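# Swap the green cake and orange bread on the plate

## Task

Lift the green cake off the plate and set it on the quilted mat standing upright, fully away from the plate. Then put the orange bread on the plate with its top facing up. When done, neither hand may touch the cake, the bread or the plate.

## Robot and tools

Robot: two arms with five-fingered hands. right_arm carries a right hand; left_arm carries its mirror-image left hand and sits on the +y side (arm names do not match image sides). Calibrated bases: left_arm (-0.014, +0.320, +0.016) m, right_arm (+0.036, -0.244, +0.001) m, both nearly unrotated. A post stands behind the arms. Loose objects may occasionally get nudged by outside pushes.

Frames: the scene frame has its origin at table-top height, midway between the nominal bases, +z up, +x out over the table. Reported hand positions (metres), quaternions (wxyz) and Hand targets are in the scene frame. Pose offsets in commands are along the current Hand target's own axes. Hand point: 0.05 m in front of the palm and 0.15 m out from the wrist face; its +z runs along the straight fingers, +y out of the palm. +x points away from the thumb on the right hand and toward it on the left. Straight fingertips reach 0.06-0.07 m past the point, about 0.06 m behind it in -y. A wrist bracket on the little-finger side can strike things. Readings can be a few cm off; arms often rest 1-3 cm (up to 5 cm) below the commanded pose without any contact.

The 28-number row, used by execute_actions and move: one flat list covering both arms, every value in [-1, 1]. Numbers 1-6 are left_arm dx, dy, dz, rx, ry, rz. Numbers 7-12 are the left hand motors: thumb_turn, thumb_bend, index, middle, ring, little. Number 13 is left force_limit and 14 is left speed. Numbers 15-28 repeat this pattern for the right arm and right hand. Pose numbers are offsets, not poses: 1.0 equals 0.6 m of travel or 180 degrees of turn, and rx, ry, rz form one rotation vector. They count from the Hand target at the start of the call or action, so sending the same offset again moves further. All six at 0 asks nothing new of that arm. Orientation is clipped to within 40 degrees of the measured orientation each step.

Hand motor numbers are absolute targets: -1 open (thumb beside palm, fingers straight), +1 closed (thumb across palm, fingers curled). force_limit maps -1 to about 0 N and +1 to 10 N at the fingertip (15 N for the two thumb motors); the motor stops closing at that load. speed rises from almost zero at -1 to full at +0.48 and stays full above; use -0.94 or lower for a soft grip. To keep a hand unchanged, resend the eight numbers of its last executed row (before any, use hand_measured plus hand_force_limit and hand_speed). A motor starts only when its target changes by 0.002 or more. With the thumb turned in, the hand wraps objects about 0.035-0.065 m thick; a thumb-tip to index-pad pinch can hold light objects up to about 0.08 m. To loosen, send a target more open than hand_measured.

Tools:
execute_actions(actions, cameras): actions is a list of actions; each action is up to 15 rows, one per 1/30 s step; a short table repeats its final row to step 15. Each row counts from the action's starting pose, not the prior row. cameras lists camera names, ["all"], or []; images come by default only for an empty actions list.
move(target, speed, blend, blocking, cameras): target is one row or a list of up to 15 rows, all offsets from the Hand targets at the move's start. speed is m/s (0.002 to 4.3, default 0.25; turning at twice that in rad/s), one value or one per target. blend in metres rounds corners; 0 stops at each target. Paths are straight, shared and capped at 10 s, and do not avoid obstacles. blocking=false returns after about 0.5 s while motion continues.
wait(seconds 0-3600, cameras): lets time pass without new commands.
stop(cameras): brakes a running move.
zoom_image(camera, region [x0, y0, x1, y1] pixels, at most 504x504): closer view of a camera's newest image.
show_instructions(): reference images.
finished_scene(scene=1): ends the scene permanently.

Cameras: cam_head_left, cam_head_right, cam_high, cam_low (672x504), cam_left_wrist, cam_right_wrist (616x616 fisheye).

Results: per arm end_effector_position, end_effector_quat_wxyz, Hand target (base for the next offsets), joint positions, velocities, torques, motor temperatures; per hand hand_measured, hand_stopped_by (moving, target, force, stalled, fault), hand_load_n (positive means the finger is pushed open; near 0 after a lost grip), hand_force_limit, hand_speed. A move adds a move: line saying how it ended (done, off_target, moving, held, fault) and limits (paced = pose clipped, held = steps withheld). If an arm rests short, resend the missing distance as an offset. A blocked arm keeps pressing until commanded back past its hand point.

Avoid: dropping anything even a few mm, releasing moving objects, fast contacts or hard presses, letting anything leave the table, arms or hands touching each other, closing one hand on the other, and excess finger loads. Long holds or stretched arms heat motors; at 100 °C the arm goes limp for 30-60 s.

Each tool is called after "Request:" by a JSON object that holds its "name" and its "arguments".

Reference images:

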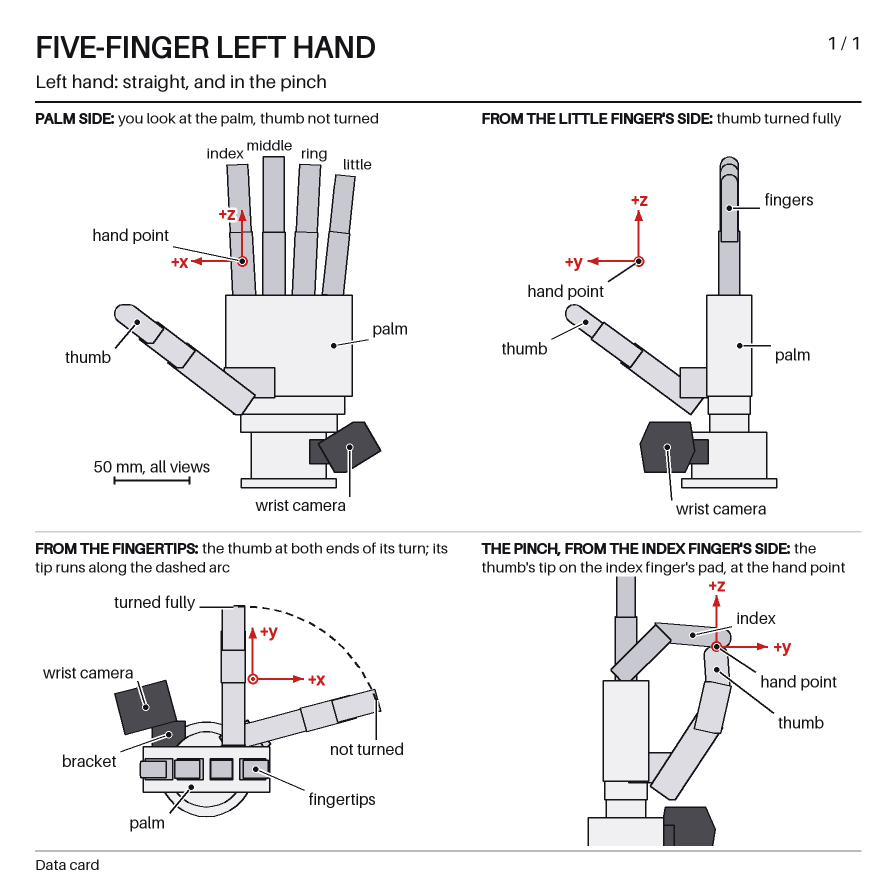

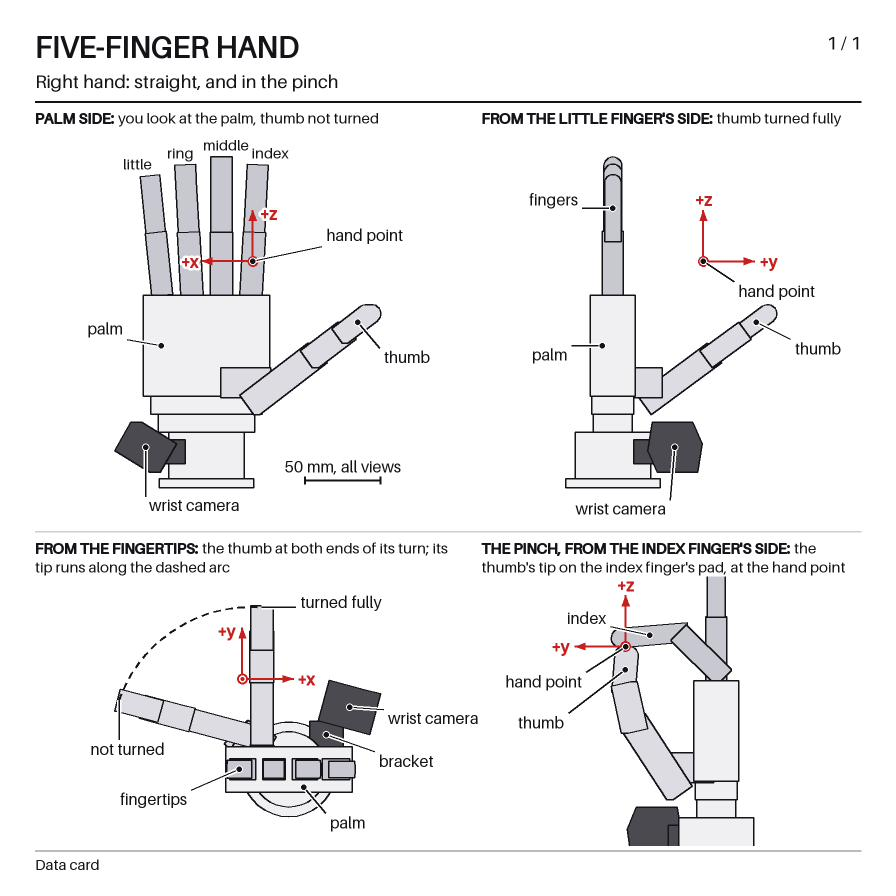

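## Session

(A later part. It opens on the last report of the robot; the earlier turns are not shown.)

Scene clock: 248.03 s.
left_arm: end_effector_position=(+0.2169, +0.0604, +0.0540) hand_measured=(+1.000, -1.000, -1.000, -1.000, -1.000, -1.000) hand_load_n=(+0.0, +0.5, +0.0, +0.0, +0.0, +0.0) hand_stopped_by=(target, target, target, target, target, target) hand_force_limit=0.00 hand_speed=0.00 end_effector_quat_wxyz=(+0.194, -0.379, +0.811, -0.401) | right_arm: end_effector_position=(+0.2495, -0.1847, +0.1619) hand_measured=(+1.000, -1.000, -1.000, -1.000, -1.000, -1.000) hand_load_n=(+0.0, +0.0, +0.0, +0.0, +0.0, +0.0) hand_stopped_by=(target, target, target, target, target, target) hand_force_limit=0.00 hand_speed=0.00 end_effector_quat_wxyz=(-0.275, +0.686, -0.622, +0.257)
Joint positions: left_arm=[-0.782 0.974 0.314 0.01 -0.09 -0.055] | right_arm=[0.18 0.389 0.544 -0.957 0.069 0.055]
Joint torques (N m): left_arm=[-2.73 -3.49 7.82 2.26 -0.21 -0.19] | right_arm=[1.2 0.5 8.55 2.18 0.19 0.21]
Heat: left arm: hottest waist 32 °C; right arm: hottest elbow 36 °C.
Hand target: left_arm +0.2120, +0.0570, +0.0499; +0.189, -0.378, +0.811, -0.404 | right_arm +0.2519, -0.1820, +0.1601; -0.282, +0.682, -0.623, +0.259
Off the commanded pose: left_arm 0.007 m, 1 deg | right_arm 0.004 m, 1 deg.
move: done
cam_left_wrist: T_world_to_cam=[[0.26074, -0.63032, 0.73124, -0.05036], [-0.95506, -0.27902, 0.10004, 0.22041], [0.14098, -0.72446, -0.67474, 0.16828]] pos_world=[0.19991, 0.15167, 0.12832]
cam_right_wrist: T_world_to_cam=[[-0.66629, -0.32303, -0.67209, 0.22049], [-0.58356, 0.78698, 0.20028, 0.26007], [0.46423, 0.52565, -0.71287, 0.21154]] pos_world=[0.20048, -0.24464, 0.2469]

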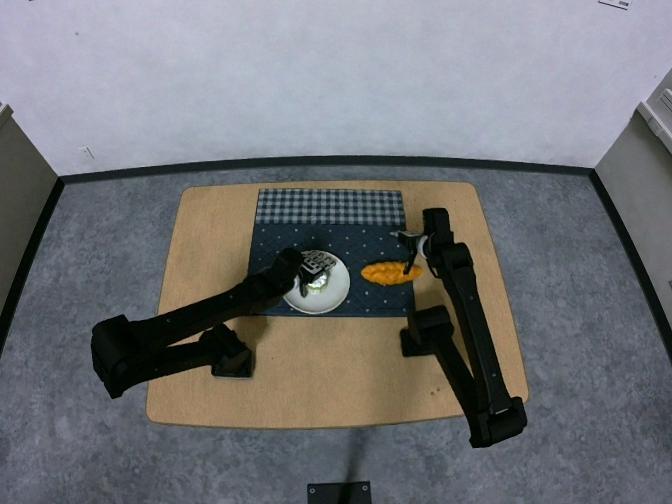

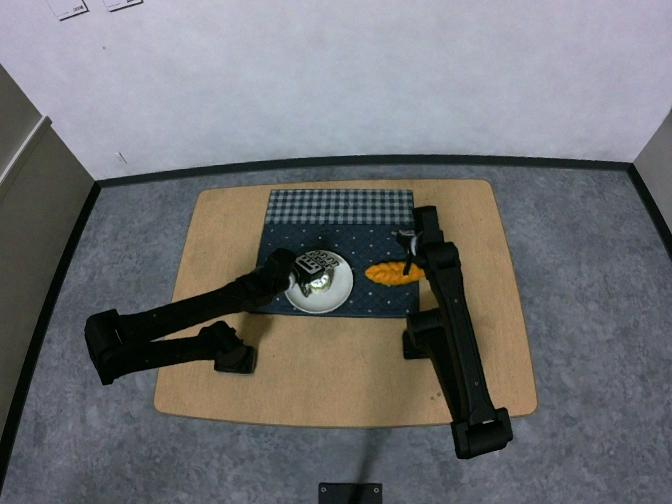

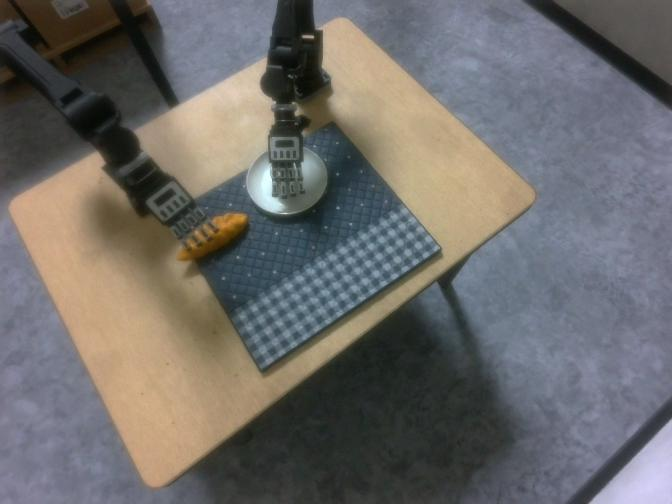

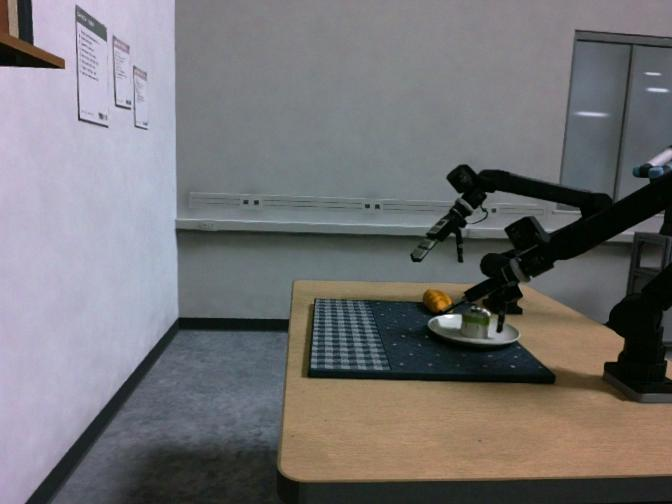

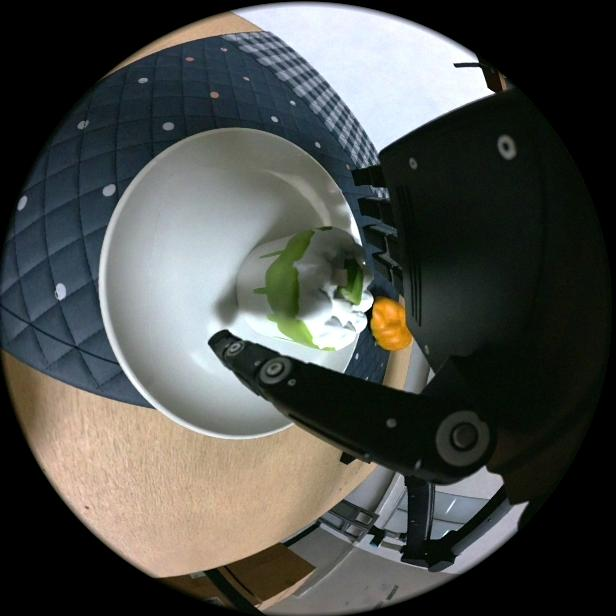

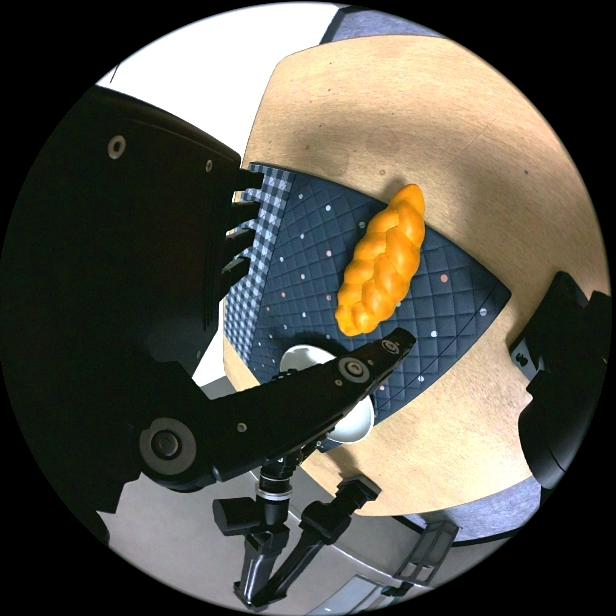

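Request:
{"name": "move", "arguments": {"target": [[0,0,0,0,0,0, 1, -0.62, -0.62, -0.62, -1, -1, -0.5, -0.4, 0,0,0,0,0,0, 1, -1, -1, -1, -1, -1, 0, 0], [0,0,0,0,0,0, 1, -0.25, -0.25, -0.25, -1, -1, -0.75, -0.9, 0,0,0,0,0,0, 1, -1, -1, -1, -1, -1, 0, 0]], "cameras": ["all"]}}

Request:
{"name": "zoom_image", "arguments": {"camera": "cam_low", "region": [400, 220, 560, 360]}}

Request:
{"name": "zoom_image", "arguments": {"camera": "cam_left_wrist", "region": [100, 150, 400, 450]}}

Scene clock: 263.13 s.
left_arm: end_effector_position=(+0.2169, +0.0603, +0.0540) hand_measured=(+1.000, -0.574, -0.490, -0.490, -1.000, -1.000) hand_load_n=(+0.5, +7.0, +1.5, +1.5, +0.0, +0.0) hand_stopped_by=(target, force, force, force, target, target) hand_force_limit=-0.75 hand_speed=-0.90 end_effector_quat_wxyz=(+0.194, -0.379, +0.811, -0.401) | right_arm: end_effector_position=(+0.2495, -0.1847, +0.1619) hand_measured=(+1.000, -1.000, -1.000, -1.000, -1.000, -1.000) hand_load_n=(+0.0, +0.0, +0.0, +0.0, +0.0, +0.0) hand_stopped_by=(target, target, target, target, target, target) hand_force_limit=0.00 hand_speed=0.00 end_effector_quat_wxyz=(-0.275, +0.686, -0.622, +0.257)
Joint positions: left_arm=[-0.782 0.974 0.314 0.01 -0.09 -0.055] | right_arm=[0.18 0.389 0.544 -0.957 0.069 0.055]
Joint torques (N m): left_arm=[-2.37 -3.72 7.83 2.17 -0.19 -0.19] | right_arm=[1.26 0.56 8.57 2.18 0.19 0.21]
Heat: left arm: hottest elbow 33 °C; right arm: hottest elbow 35 °C.
Hand target: left_arm +0.2120, +0.0570, +0.0498; +0.189, -0.378, +0.811, -0.404 | right_arm +0.2519, -0.1820, +0.1601; -0.282, +0.682, -0.623, +0.259
Off the commanded pose: left_arm 0.007 m, 1 deg | right_arm 0.004 m, 1 deg.
move: done
cam_left_wrist: T_world_to_cam=[[0.26079, -0.62988, 0.7316, -0.05064], [-0.955, -0.27922, 0.10002, 0.22049], [0.14128, -0.72477, -0.67435, 0.1682]] pos_world=[0.20001, 0.15158, 0.12842]
cam_right_wrist: T_world_to_cam=[[-0.66629, -0.32303, -0.67209, 0.22049], [-0.58356, 0.78698, 0.20028, 0.26007], [0.46423, 0.52565, -0.71287, 0.21154]] pos_world=[0.20048, -0.24464, 0.2469]

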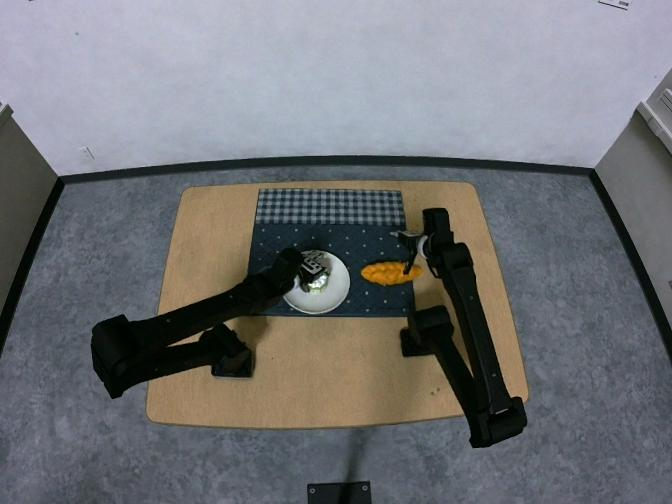

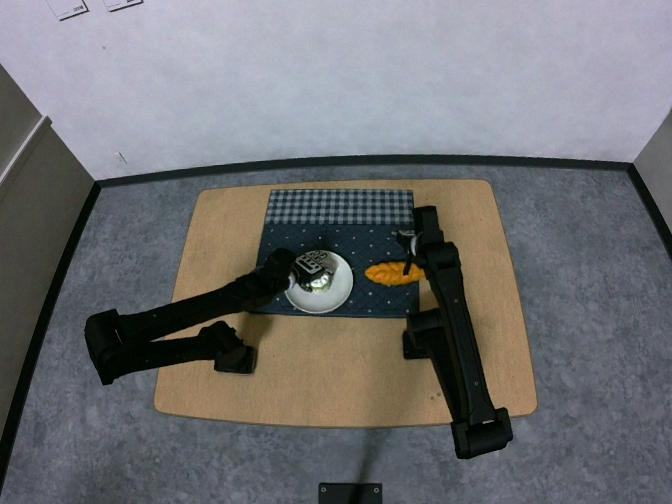

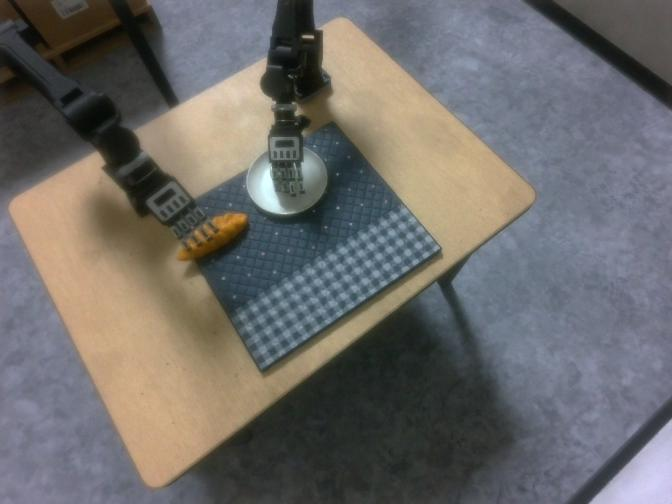

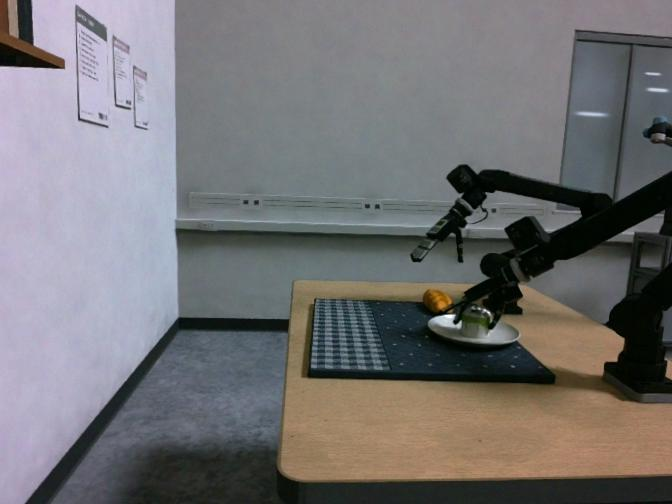

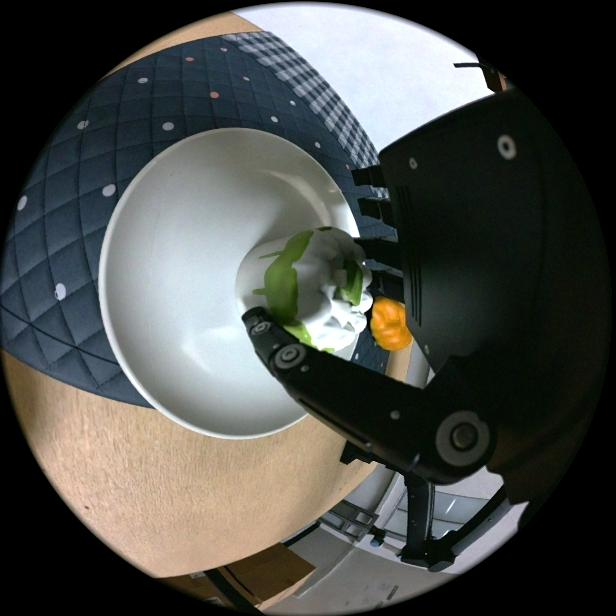

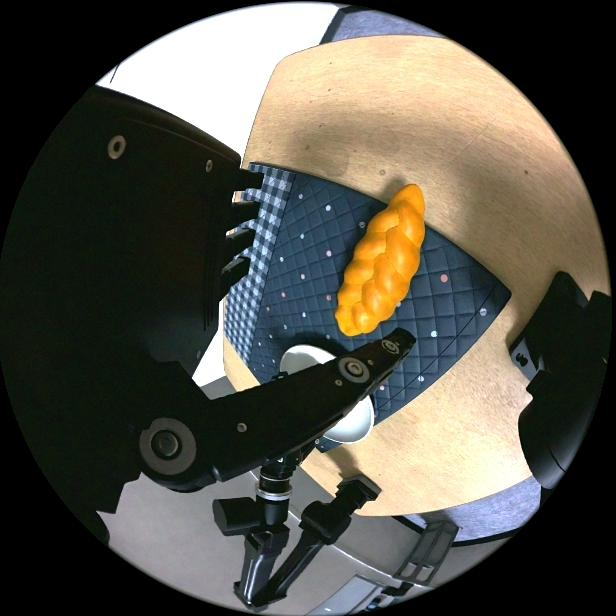

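Scaled by 3.150 from the camera's image (finer frame: 960x720).

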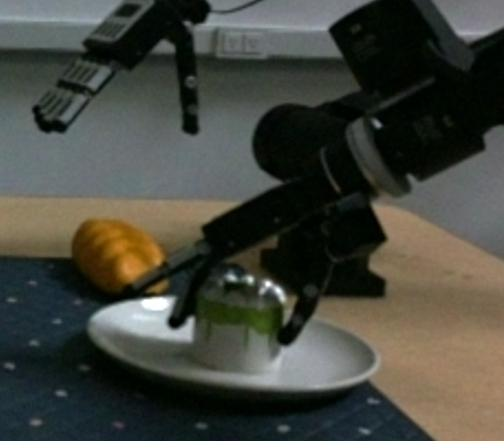

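Scaled by 1.680 from the camera's image (finer frame: 880x880).

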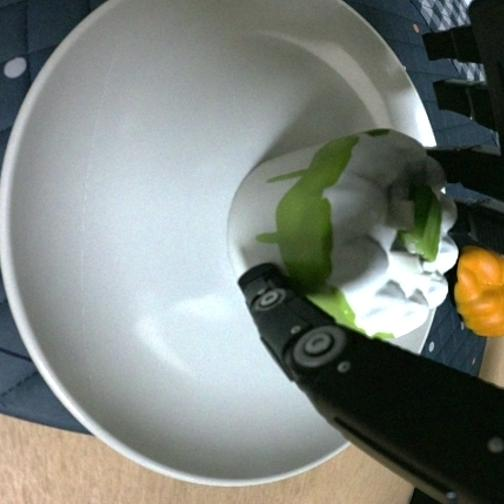

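Request:
{"name": "move", "arguments": {"target": [0,0,0,0,0,0, 1, -0.2, -0.2, -0.2, -1, -1, 0.1, -0.92, 0,0,0,0,0,0, 1, -1, -1, -1, -1, -1, 0, 0], "cameras": ["cam_low","cam_left_wrist"]}}

Request:
{"name": "zoom_image", "arguments": {"camera": "cam_low", "region": [400, 220, 560, 360]}}

Scene clock: 269.67 s.
left_arm: end_effector_position=(+0.2174, +0.0599, +0.0546) hand_measured=(+1.000, -0.572, -0.418, -0.412, -1.000, -1.000) hand_load_n=(+1.0, +24.5, +5.0, +6.0, +0.0, +0.0) hand_stopped_by=(target, force, force, force, target, target) hand_force_limit=0.10 hand_speed=-0.92 end_effector_quat_wxyz=(+0.195, -0.379, +0.810, -0.403) | right_arm: end_effector_position=(+0.2495, -0.1847, +0.1619) hand_measured=(+1.000, -1.000, -1.000, -1.000, -1.000, -1.000) hand_load_n=(+0.0, +0.0, +0.0, +0.0, +0.0, +0.0) hand_stopped_by=(target, target, target, target, target, target) hand_force_limit=0.00 hand_speed=0.00 end_effector_quat_wxyz=(-0.275, +0.686, -0.622, +0.257)
Joint positions: left_arm=[-0.782 0.974 0.314 0.013 -0.09 -0.055] | right_arm=[0.18 0.389 0.544 -0.957 0.069 0.055]
Joint torques (N m): left_arm=[-2.84 -3.43 7.77 2.06 -0.17 -0.18] | right_arm=[1.14 0.56 8.55 2.19 0.19 0.21]
Heat: left arm: hottest elbow 33 °C; right arm: hottest elbow 35 °C.
Hand target: left_arm +0.2120, +0.0571, +0.0498; +0.189, -0.378, +0.811, -0.404 | right_arm +0.2519, -0.1820, +0.1601; -0.282, +0.682, -0.623, +0.259
Off the commanded pose: left_arm 0.008 m, 1 deg | right_arm 0.004 m, 1 deg.
move: done
cam_left_wrist: T_world_to_cam=[[0.25933, -0.62832, 0.73345, -0.05124], [-0.95514, -0.2793, 0.09846, 0.22093], [0.14299, -0.72609, -0.67257, 0.16784]] pos_world=[0.20031, 0.15138, 0.12871]

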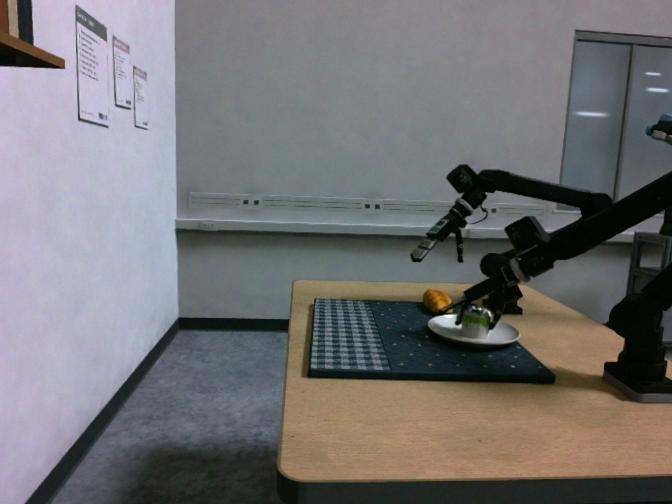

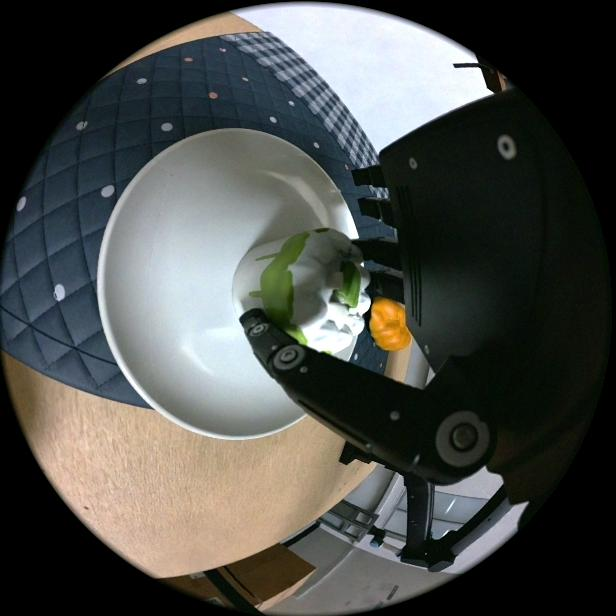

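Scaled by 3.150 from the camera's image (finer frame: 960x720).

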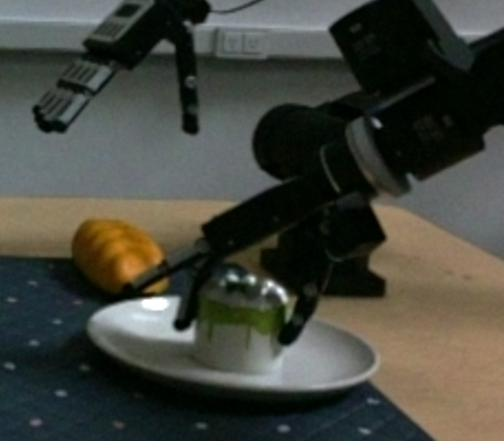

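Request:
{"name": "move", "arguments": {"target": [0,0,0,0,0,0, 1, -0.585, -0.2, -0.2, -1, -1, 0.1, -0.92, 0,0,0,0,0,0, 1, -1, -1, -1, -1, -1, 0, 0]}}

Scene clock: 275.37 s.
left_arm: end_effector_position=(+0.2175, +0.0599, +0.0547) hand_measured=(+1.000, -0.590, -0.418, -0.412, -1.000, -1.000) hand_load_n=(+1.0, +18.5, +3.5, +5.0, +0.0, +0.0) hand_stopped_by=(target, force, force, force, target, target) hand_force_limit=0.10 hand_speed=-0.92 end_effector_quat_wxyz=(+0.194, -0.379, +0.810, -0.403) | right_arm: end_effector_position=(+0.2495, -0.1847, +0.1619) hand_measured=(+1.000, -1.000, -1.000, -1.000, -1.000, -1.000) hand_load_n=(+0.0, +0.0, +0.0, +0.0, +0.0, +0.0) hand_stopped_by=(target, target, target, target, target, target) hand_force_limit=0.00 hand_speed=0.00 end_effector_quat_wxyz=(-0.275, +0.686, -0.622, +0.257)
Joint positions: left_arm=[-0.782 0.974 0.314 0.014 -0.09 -0.055] | right_arm=[0.18 0.389 0.544 -0.957 0.069 0.055]
Joint torques (N m): left_arm=[-3.02 -3.78 7.87 2.02 -0.16 -0.14] | right_arm=[1.2 0.62 8.57 2.17 0.19 0.21]
Heat: left arm: hottest elbow 33 °C; right arm: hottest elbow 35 °C.
Hand target: left_arm +0.2119, +0.0571, +0.0498; +0.189, -0.378, +0.811, -0.404 | right_arm +0.2519, -0.1820, +0.1601; -0.282, +0.682, -0.623, +0.259
Off the commanded pose: left_arm 0.008 m, 1 deg | right_arm 0.004 m, 1 deg.
move: done

Request:
{"name": "move", "arguments": {"target": [0,-0.0665,-0.0502,0,0,0, 1, -0.585, -0.2, -0.2, -1, -1, 0.1, -0.92, 0,0,0,0,0,0, 1, -1, -1, -1, -1, -1, 0, 0], "speed": 0.06, "cameras": ["all"]}}

Request:
{"name": "zoom_image", "arguments": {"camera": "cam_low", "region": [400, 220, 560, 360]}}

Scene clock: 280.97 s.
left_arm: end_effector_position=(+0.2020, +0.0756, +0.0708) hand_measured=(+1.000, -0.590, -0.418, -0.412, -1.000, -1.000) hand_load_n=(+1.0, +18.5, +3.5, +5.0, +0.0, +0.0) hand_stopped_by=(target, force, force, force, target, target) hand_force_limit=0.10 hand_speed=-0.92 end_effector_quat_wxyz=(+0.186, -0.383, +0.822, -0.379) | right_arm: end_effector_position=(+0.2495, -0.1847, +0.1619) hand_measured=(+1.000, -1.000, -1.000, -1.000, -1.000, -1.000) hand_load_n=(+0.0, +0.0, +0.0, +0.0, +0.0, +0.0) hand_stopped_by=(target, target, target, target, target, target) hand_force_limit=0.00 hand_speed=0.00 end_effector_quat_wxyz=(-0.275, +0.686, -0.622, +0.257)
Joint positions: left_arm=[-0.782 0.852 0.342 -0.193 -0.09 -0.056] | right_arm=[0.18 0.389 0.544 -0.957 0.069 0.055]
Joint torques (N m): left_arm=[-2.84 -4.01 13.83 1.16 -0.14 -0.2] | right_arm=[1.26 0.56 8.57 2.17 0.19 0.21]
Heat: left arm: hottest elbow 33 °C; right arm: hottest elbow 35 °C.
Hand target: left_arm +0.2119, +0.0570, +0.0998; +0.189, -0.378, +0.811, -0.404 | right_arm +0.2519, -0.1820, +0.1601; -0.282, +0.682, -0.623, +0.259
Off the commanded pose: left_arm 0.036 m, 3 deg | right_arm 0.004 m, 1 deg.
move: off_target (left_arm)
cam_left_wrist: T_world_to_cam=[[0.28816, -0.65672, 0.69691, -0.05042], [-0.95055, -0.2842, 0.12522, 0.20643], [0.11582, -0.69853, -0.70615, 0.19818]] pos_world=[0.1878, 0.16399, 0.14923]
cam_right_wrist: T_world_to_cam=[[-0.66629, -0.32303, -0.67209, 0.22049], [-0.58356, 0.78698, 0.20028, 0.26007], [0.46423, 0.52565, -0.71287, 0.21154]] pos_world=[0.20048, -0.24464, 0.2469]

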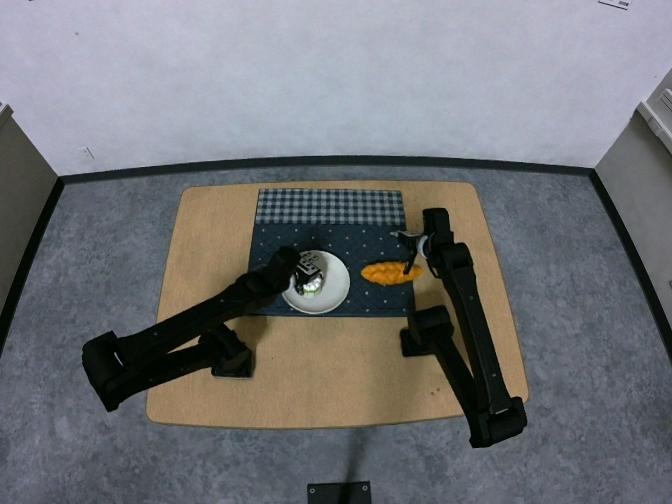

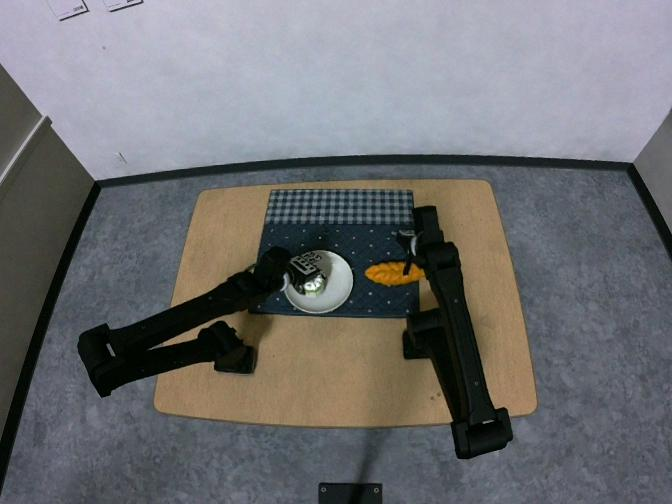

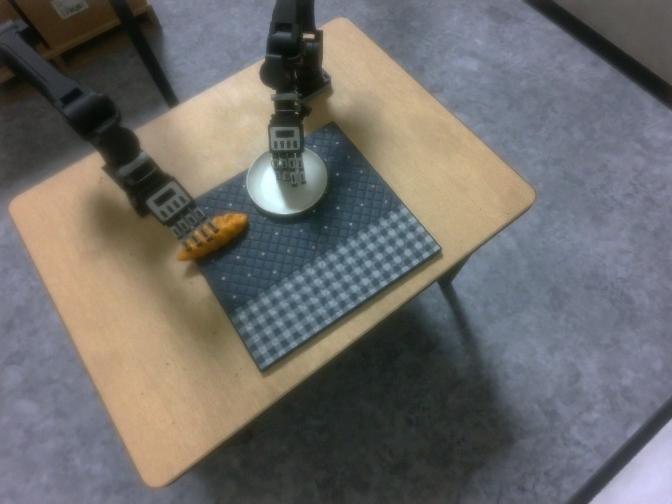

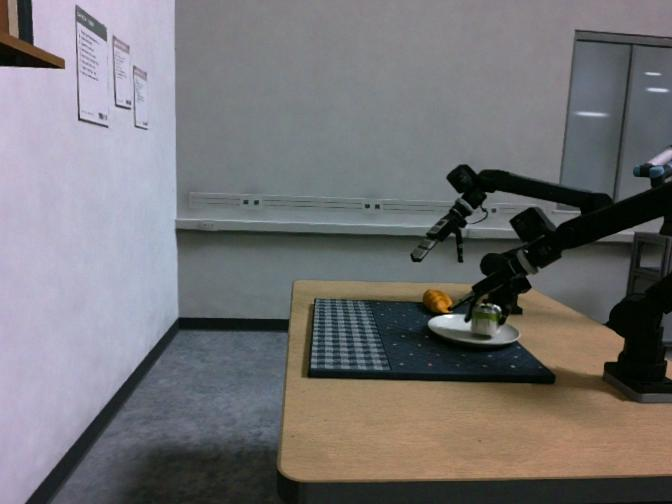

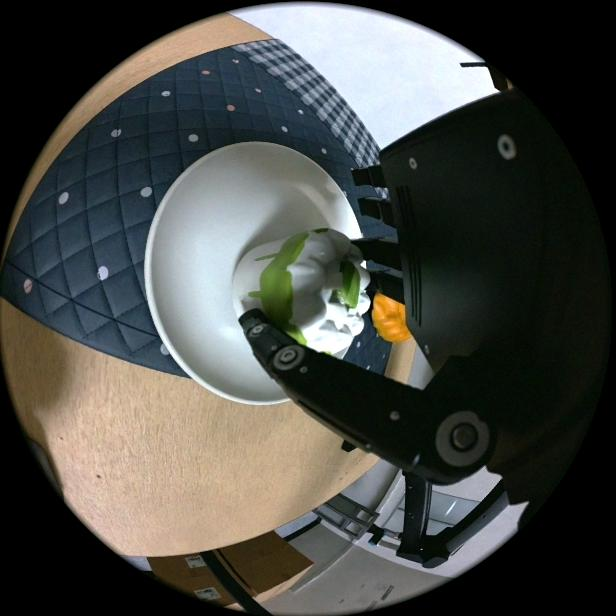

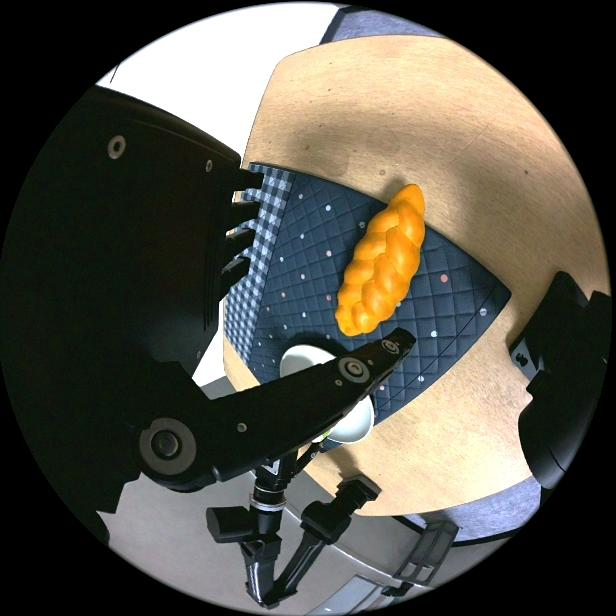

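Scaled by 3.150 from the camera's image (finer frame: 960x720).

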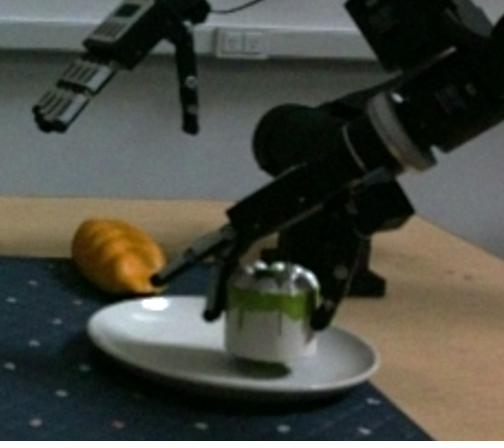

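Request:
{"name": "move", "arguments": {"target": [[-0.0083,-0.139,-0.0372,0,0,0, 1, -0.585, -0.2, -0.2, -1, -1, 0.1, -0.92, 0,0,0,0,0,0, 1, -1, -1, -1, -1, -1, 0, 0],[-0.3053,-0.2117,0.0592,0,-0.0666,-0.0501, 1, -0.585, -0.2, -0.2, -1, -1, 0.1, -0.92, 0,0,0,0,0,0, 1, -1, -1, -1, -1, -1, 0, 0]], "speed": [0.08, 0.12], "blend": 0.02, "cameras": ["all"]}}

Request:
{"name": "zoom_image", "arguments": {"camera": "cam_low", "region": [300, 200, 560, 400]}}

Scene clock: 298.93 s.
left_arm: end_effector_position=(+0.3823, +0.1343, +0.1518) hand_measured=(+1.000, -0.590, -0.418, -0.412, -1.000, -1.000) hand_load_n=(+1.0, +18.5, +3.5, +5.0, +0.0, +0.0) hand_stopped_by=(target, force, force, force, target, target) hand_force_limit=0.10 hand_speed=-0.92 end_effector_quat_wxyz=(+0.218, -0.491, +0.766, -0.354) | right_arm: end_effector_position=(+0.2495, -0.1847, +0.1619) hand_measured=(+1.000, -1.000, -1.000, -1.000, -1.000, -1.000) hand_load_n=(+0.0, +0.0, +0.0, +0.0, +0.0, +0.0) hand_stopped_by=(target, target, target, target, target, target) hand_force_limit=0.00 hand_speed=0.00 end_effector_quat_wxyz=(-0.275, +0.686, -0.622, +0.257)
Joint positions: left_arm=[-0.324 1.133 0.741 -0.324 0.082 0.054] | right_arm=[0.18 0.389 0.544 -0.957 0.069 0.055]
Joint torques (N m): left_arm=[-0.44 -7.3 14.64 2.25 0.08 0.12] | right_arm=[1.2 0.56 8.57 2.18 0.19 0.21]
Heat: left arm: hottest elbow 36 °C; right arm: hottest elbow 34 °C.
Hand target: left_arm +0.4100, +0.1298, +0.1802; +0.240, -0.481, +0.755, -0.376 | right_arm +0.2519, -0.1820, +0.1601; -0.282, +0.682, -0.623, +0.259
Off the commanded pose: left_arm 0.040 m, 4 deg | right_arm 0.004 m, 1 deg.
move: off_target (left_arm)
cam_left_wrist: T_world_to_cam=[[0.46234, -0.54834, 0.69682, -0.20131], [-0.84425, -0.51248, 0.15687, 0.36962], [0.27109, -0.66082, -0.69988, 0.21001]] pos_world=[0.34819, 0.21781, 0.22928]
cam_right_wrist: T_world_to_cam=[[-0.66629, -0.32303, -0.67209, 0.22049], [-0.58356, 0.78698, 0.20028, 0.26007], [0.46423, 0.52565, -0.71287, 0.21154]] pos_world=[0.20048, -0.24464, 0.2469]

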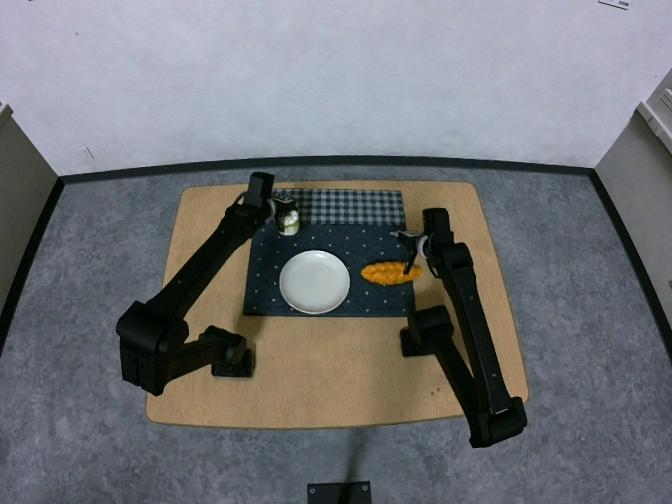

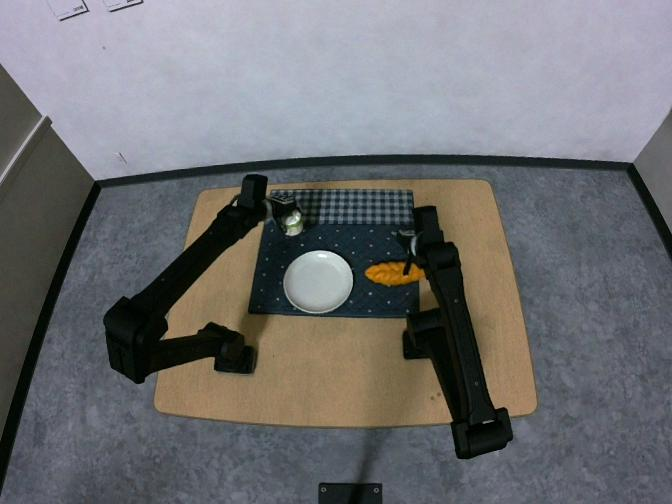

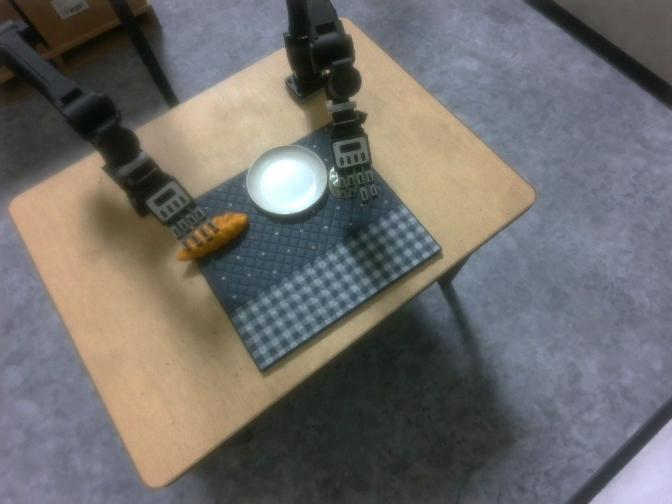

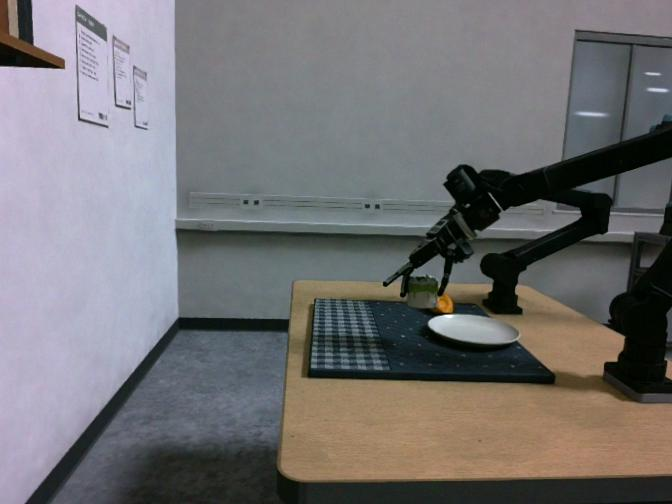

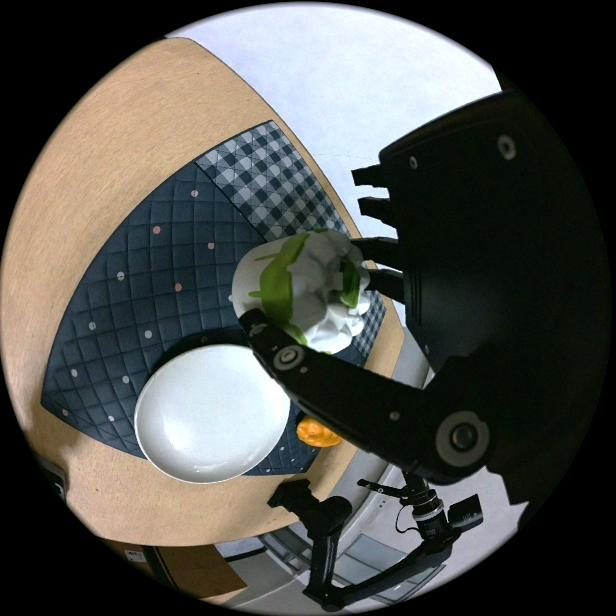

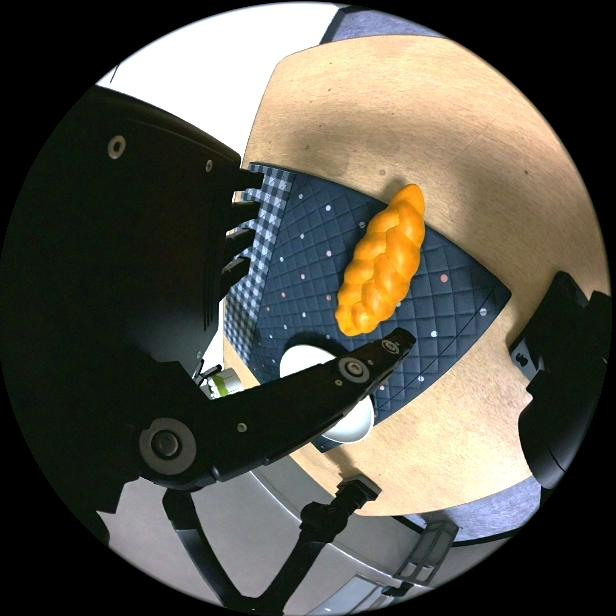

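Scaled by 1.938 from the camera's image (finer frame: 960x720).

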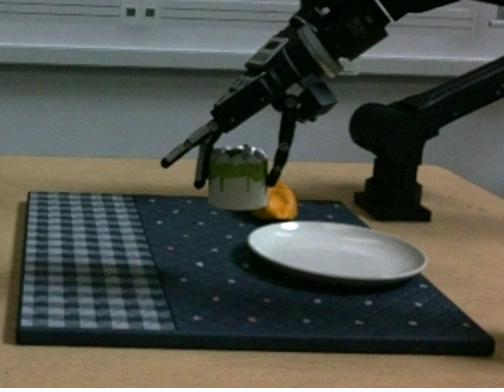

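Request:
{"name": "move", "arguments": {"target": [-0.0127,0.0928,0.1038,0.0222,0,0, 1, -0.585, -0.2, -0.2, -1, -1, 0.1, -0.92, 0,0,0,0,0,0, 1, -1, -1, -1, -1, -1, 0, 0], "speed": 0.1, "cameras": ["cam_head_left","cam_low"]}}

Request:
{"name": "zoom_image", "arguments": {"camera": "cam_low", "region": [340, 220, 520, 360]}}

Request:
{"name": "zoom_image", "arguments": {"camera": "cam_head_left", "region": [230, 170, 450, 330]}}

Scene clock: 309.93 s.
left_arm: end_effector_position=(+0.4242, +0.1231, +0.1009) hand_measured=(+1.000, -0.590, -0.418, -0.412, -1.000, -1.000) hand_load_n=(+1.0, +18.5, +3.5, +4.5, +0.0, +0.0) hand_stopped_by=(target, force, force, force, target, target) hand_force_limit=0.10 hand_speed=-0.92 end_effector_quat_wxyz=(+0.250, -0.473, +0.743, -0.402) | right_arm: end_effector_position=(+0.2495, -0.1847, +0.1619) hand_measured=(+1.000, -1.000, -1.000, -1.000, -1.000, -1.000) hand_load_n=(-0.5, +0.0, +0.0, +0.0, +0.0, +0.0) hand_stopped_by=(target, target, target, target, target, target) hand_force_limit=0.00 hand_speed=0.00 end_effector_quat_wxyz=(-0.275, +0.686, -0.622, +0.257)
Joint positions: left_arm=[-0.309 1.305 0.655 0.061 0.104 0.059] | right_arm=[0.18 0.389 0.544 -0.957 0.069 0.055]
Joint torques (N m): left_arm=[0.03 -9.17 7.98 2.36 0.1 0.14] | right_arm=[1.14 0.5 8.57 2.18 0.19 0.21]
Heat: left arm: hottest elbow 37 °C; right arm: hottest elbow 34 °C.
Hand target: left_arm +0.4280, +0.1300, +0.0983; +0.257, -0.472, +0.741, -0.402 | right_arm +0.2519, -0.1820, +0.1601; -0.282, +0.682, -0.623, +0.259
Off the commanded pose: left_arm 0.008 m, 1 deg | right_arm 0.004 m, 1 deg.
move: done

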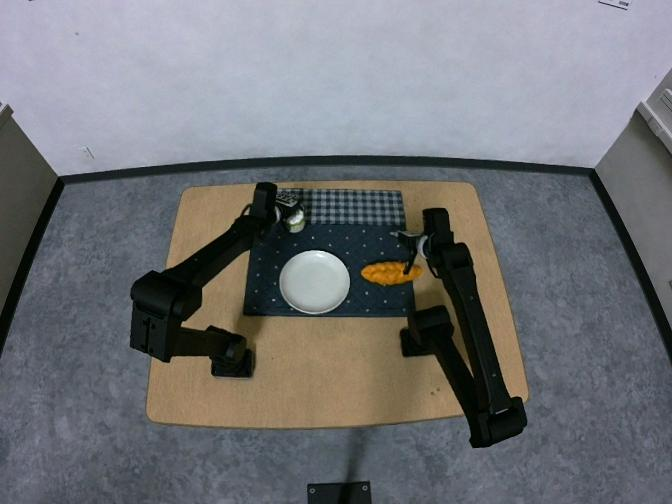

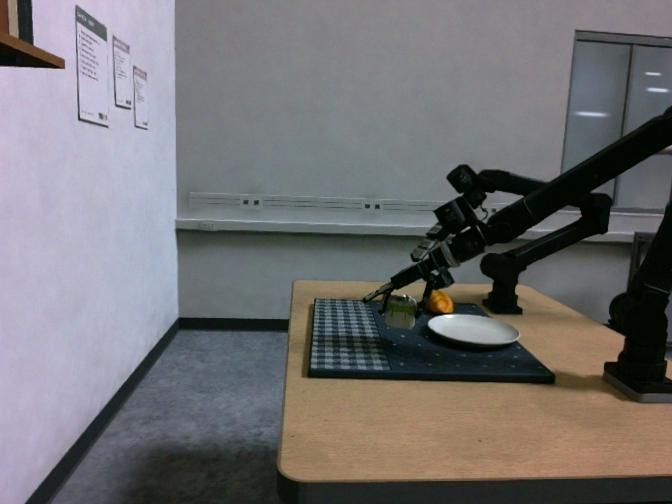

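Scaled by 2.800 from the camera's image (finer frame: 960x720).

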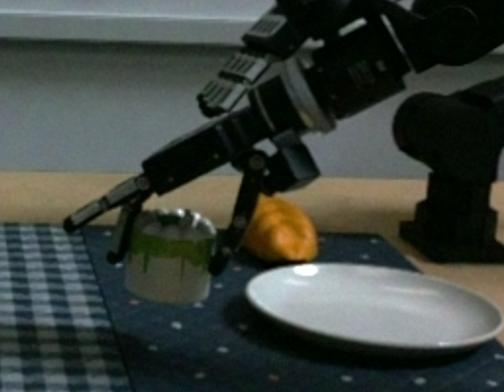

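Scaled by 2.291 from the camera's image (finer frame: 960x720).

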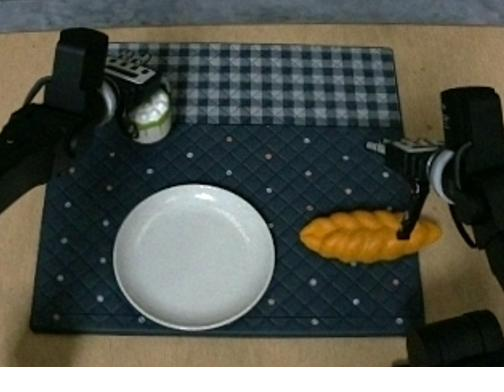

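Request:
{"name": "move", "arguments": {"target": [0,0.0727,0.0055,-0.0222,0,0, 1, -0.585, -0.2, -0.2, -1, -1, 0.1, -0.92, 0,0,0,0,0,0, 1, -1, -1, -1, -1, -1, 0, 0], "speed": 0.08, "cameras": ["cam_head_left","cam_low"]}}

Request:
{"name": "zoom_image", "arguments": {"camera": "cam_low", "region": [340, 250, 460, 370]}}

Scene clock: 319.17 s.
left_arm: end_effector_position=(+0.4058, +0.1316, +0.0644) hand_measured=(+1.000, -0.590, -0.418, -0.412, -1.000, -1.000) hand_load_n=(+1.0, +19.0, +3.5, +4.5, +0.0, +0.0) hand_stopped_by=(target, force, force, force, target, target) hand_force_limit=0.10 hand_speed=-0.92 end_effector_quat_wxyz=(+0.234, -0.480, +0.756, -0.378) | right_arm: end_effector_position=(+0.2495, -0.1847, +0.1619) hand_measured=(+1.000, -1.000, -1.000, -1.000, -1.000, -1.000) hand_load_n=(+0.0, +0.0, +0.0, +0.0, +0.0, +0.0) hand_stopped_by=(target, target, target, target, target, target) hand_force_limit=0.00 hand_speed=0.00 end_effector_quat_wxyz=(-0.275, +0.686, -0.622, +0.257)
Joint positions: left_arm=[-0.306 1.343 0.606 0.083 0.104 0.068] | right_arm=[0.18 0.389 0.544 -0.957 0.069 0.055]
Joint torques (N m): left_arm=[0.03 -9.17 7.8 2.17 -0.02 0.11] | right_arm=[1.2 0.56 8.57 2.18 0.19 0.21]
Heat: left arm: hottest elbow 36 °C; right arm: hottest elbow 34 °C.
Hand target: left_arm +0.4090, +0.1390, +0.0598; +0.240, -0.481, +0.755, -0.376 | right_arm +0.2519, -0.1820, +0.1601; -0.282, +0.682, -0.623, +0.259
Off the commanded pose: left_arm 0.009 m, 1 deg | right_arm 0.004 m, 1 deg.
move: done

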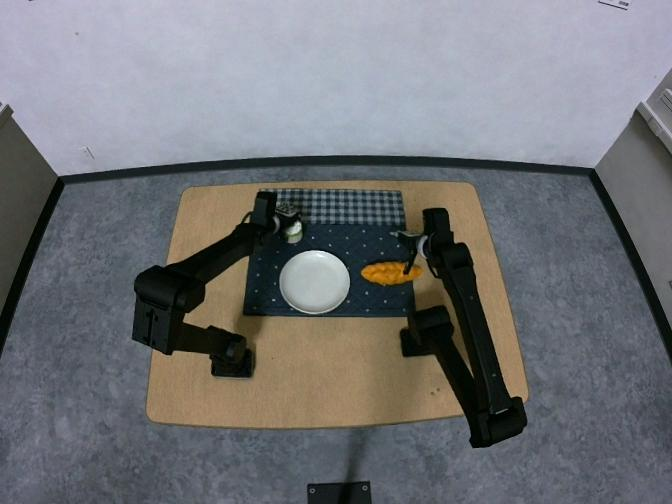

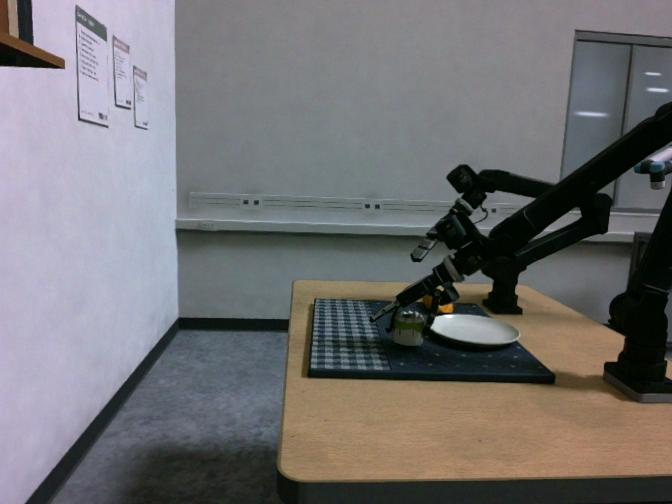

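Scaled by 4.200 from the camera's image (finer frame: 960x720).

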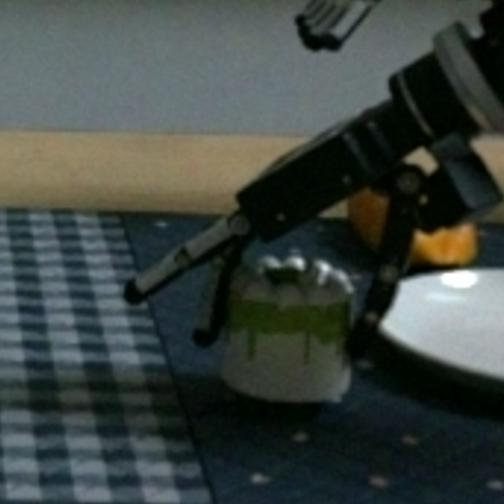

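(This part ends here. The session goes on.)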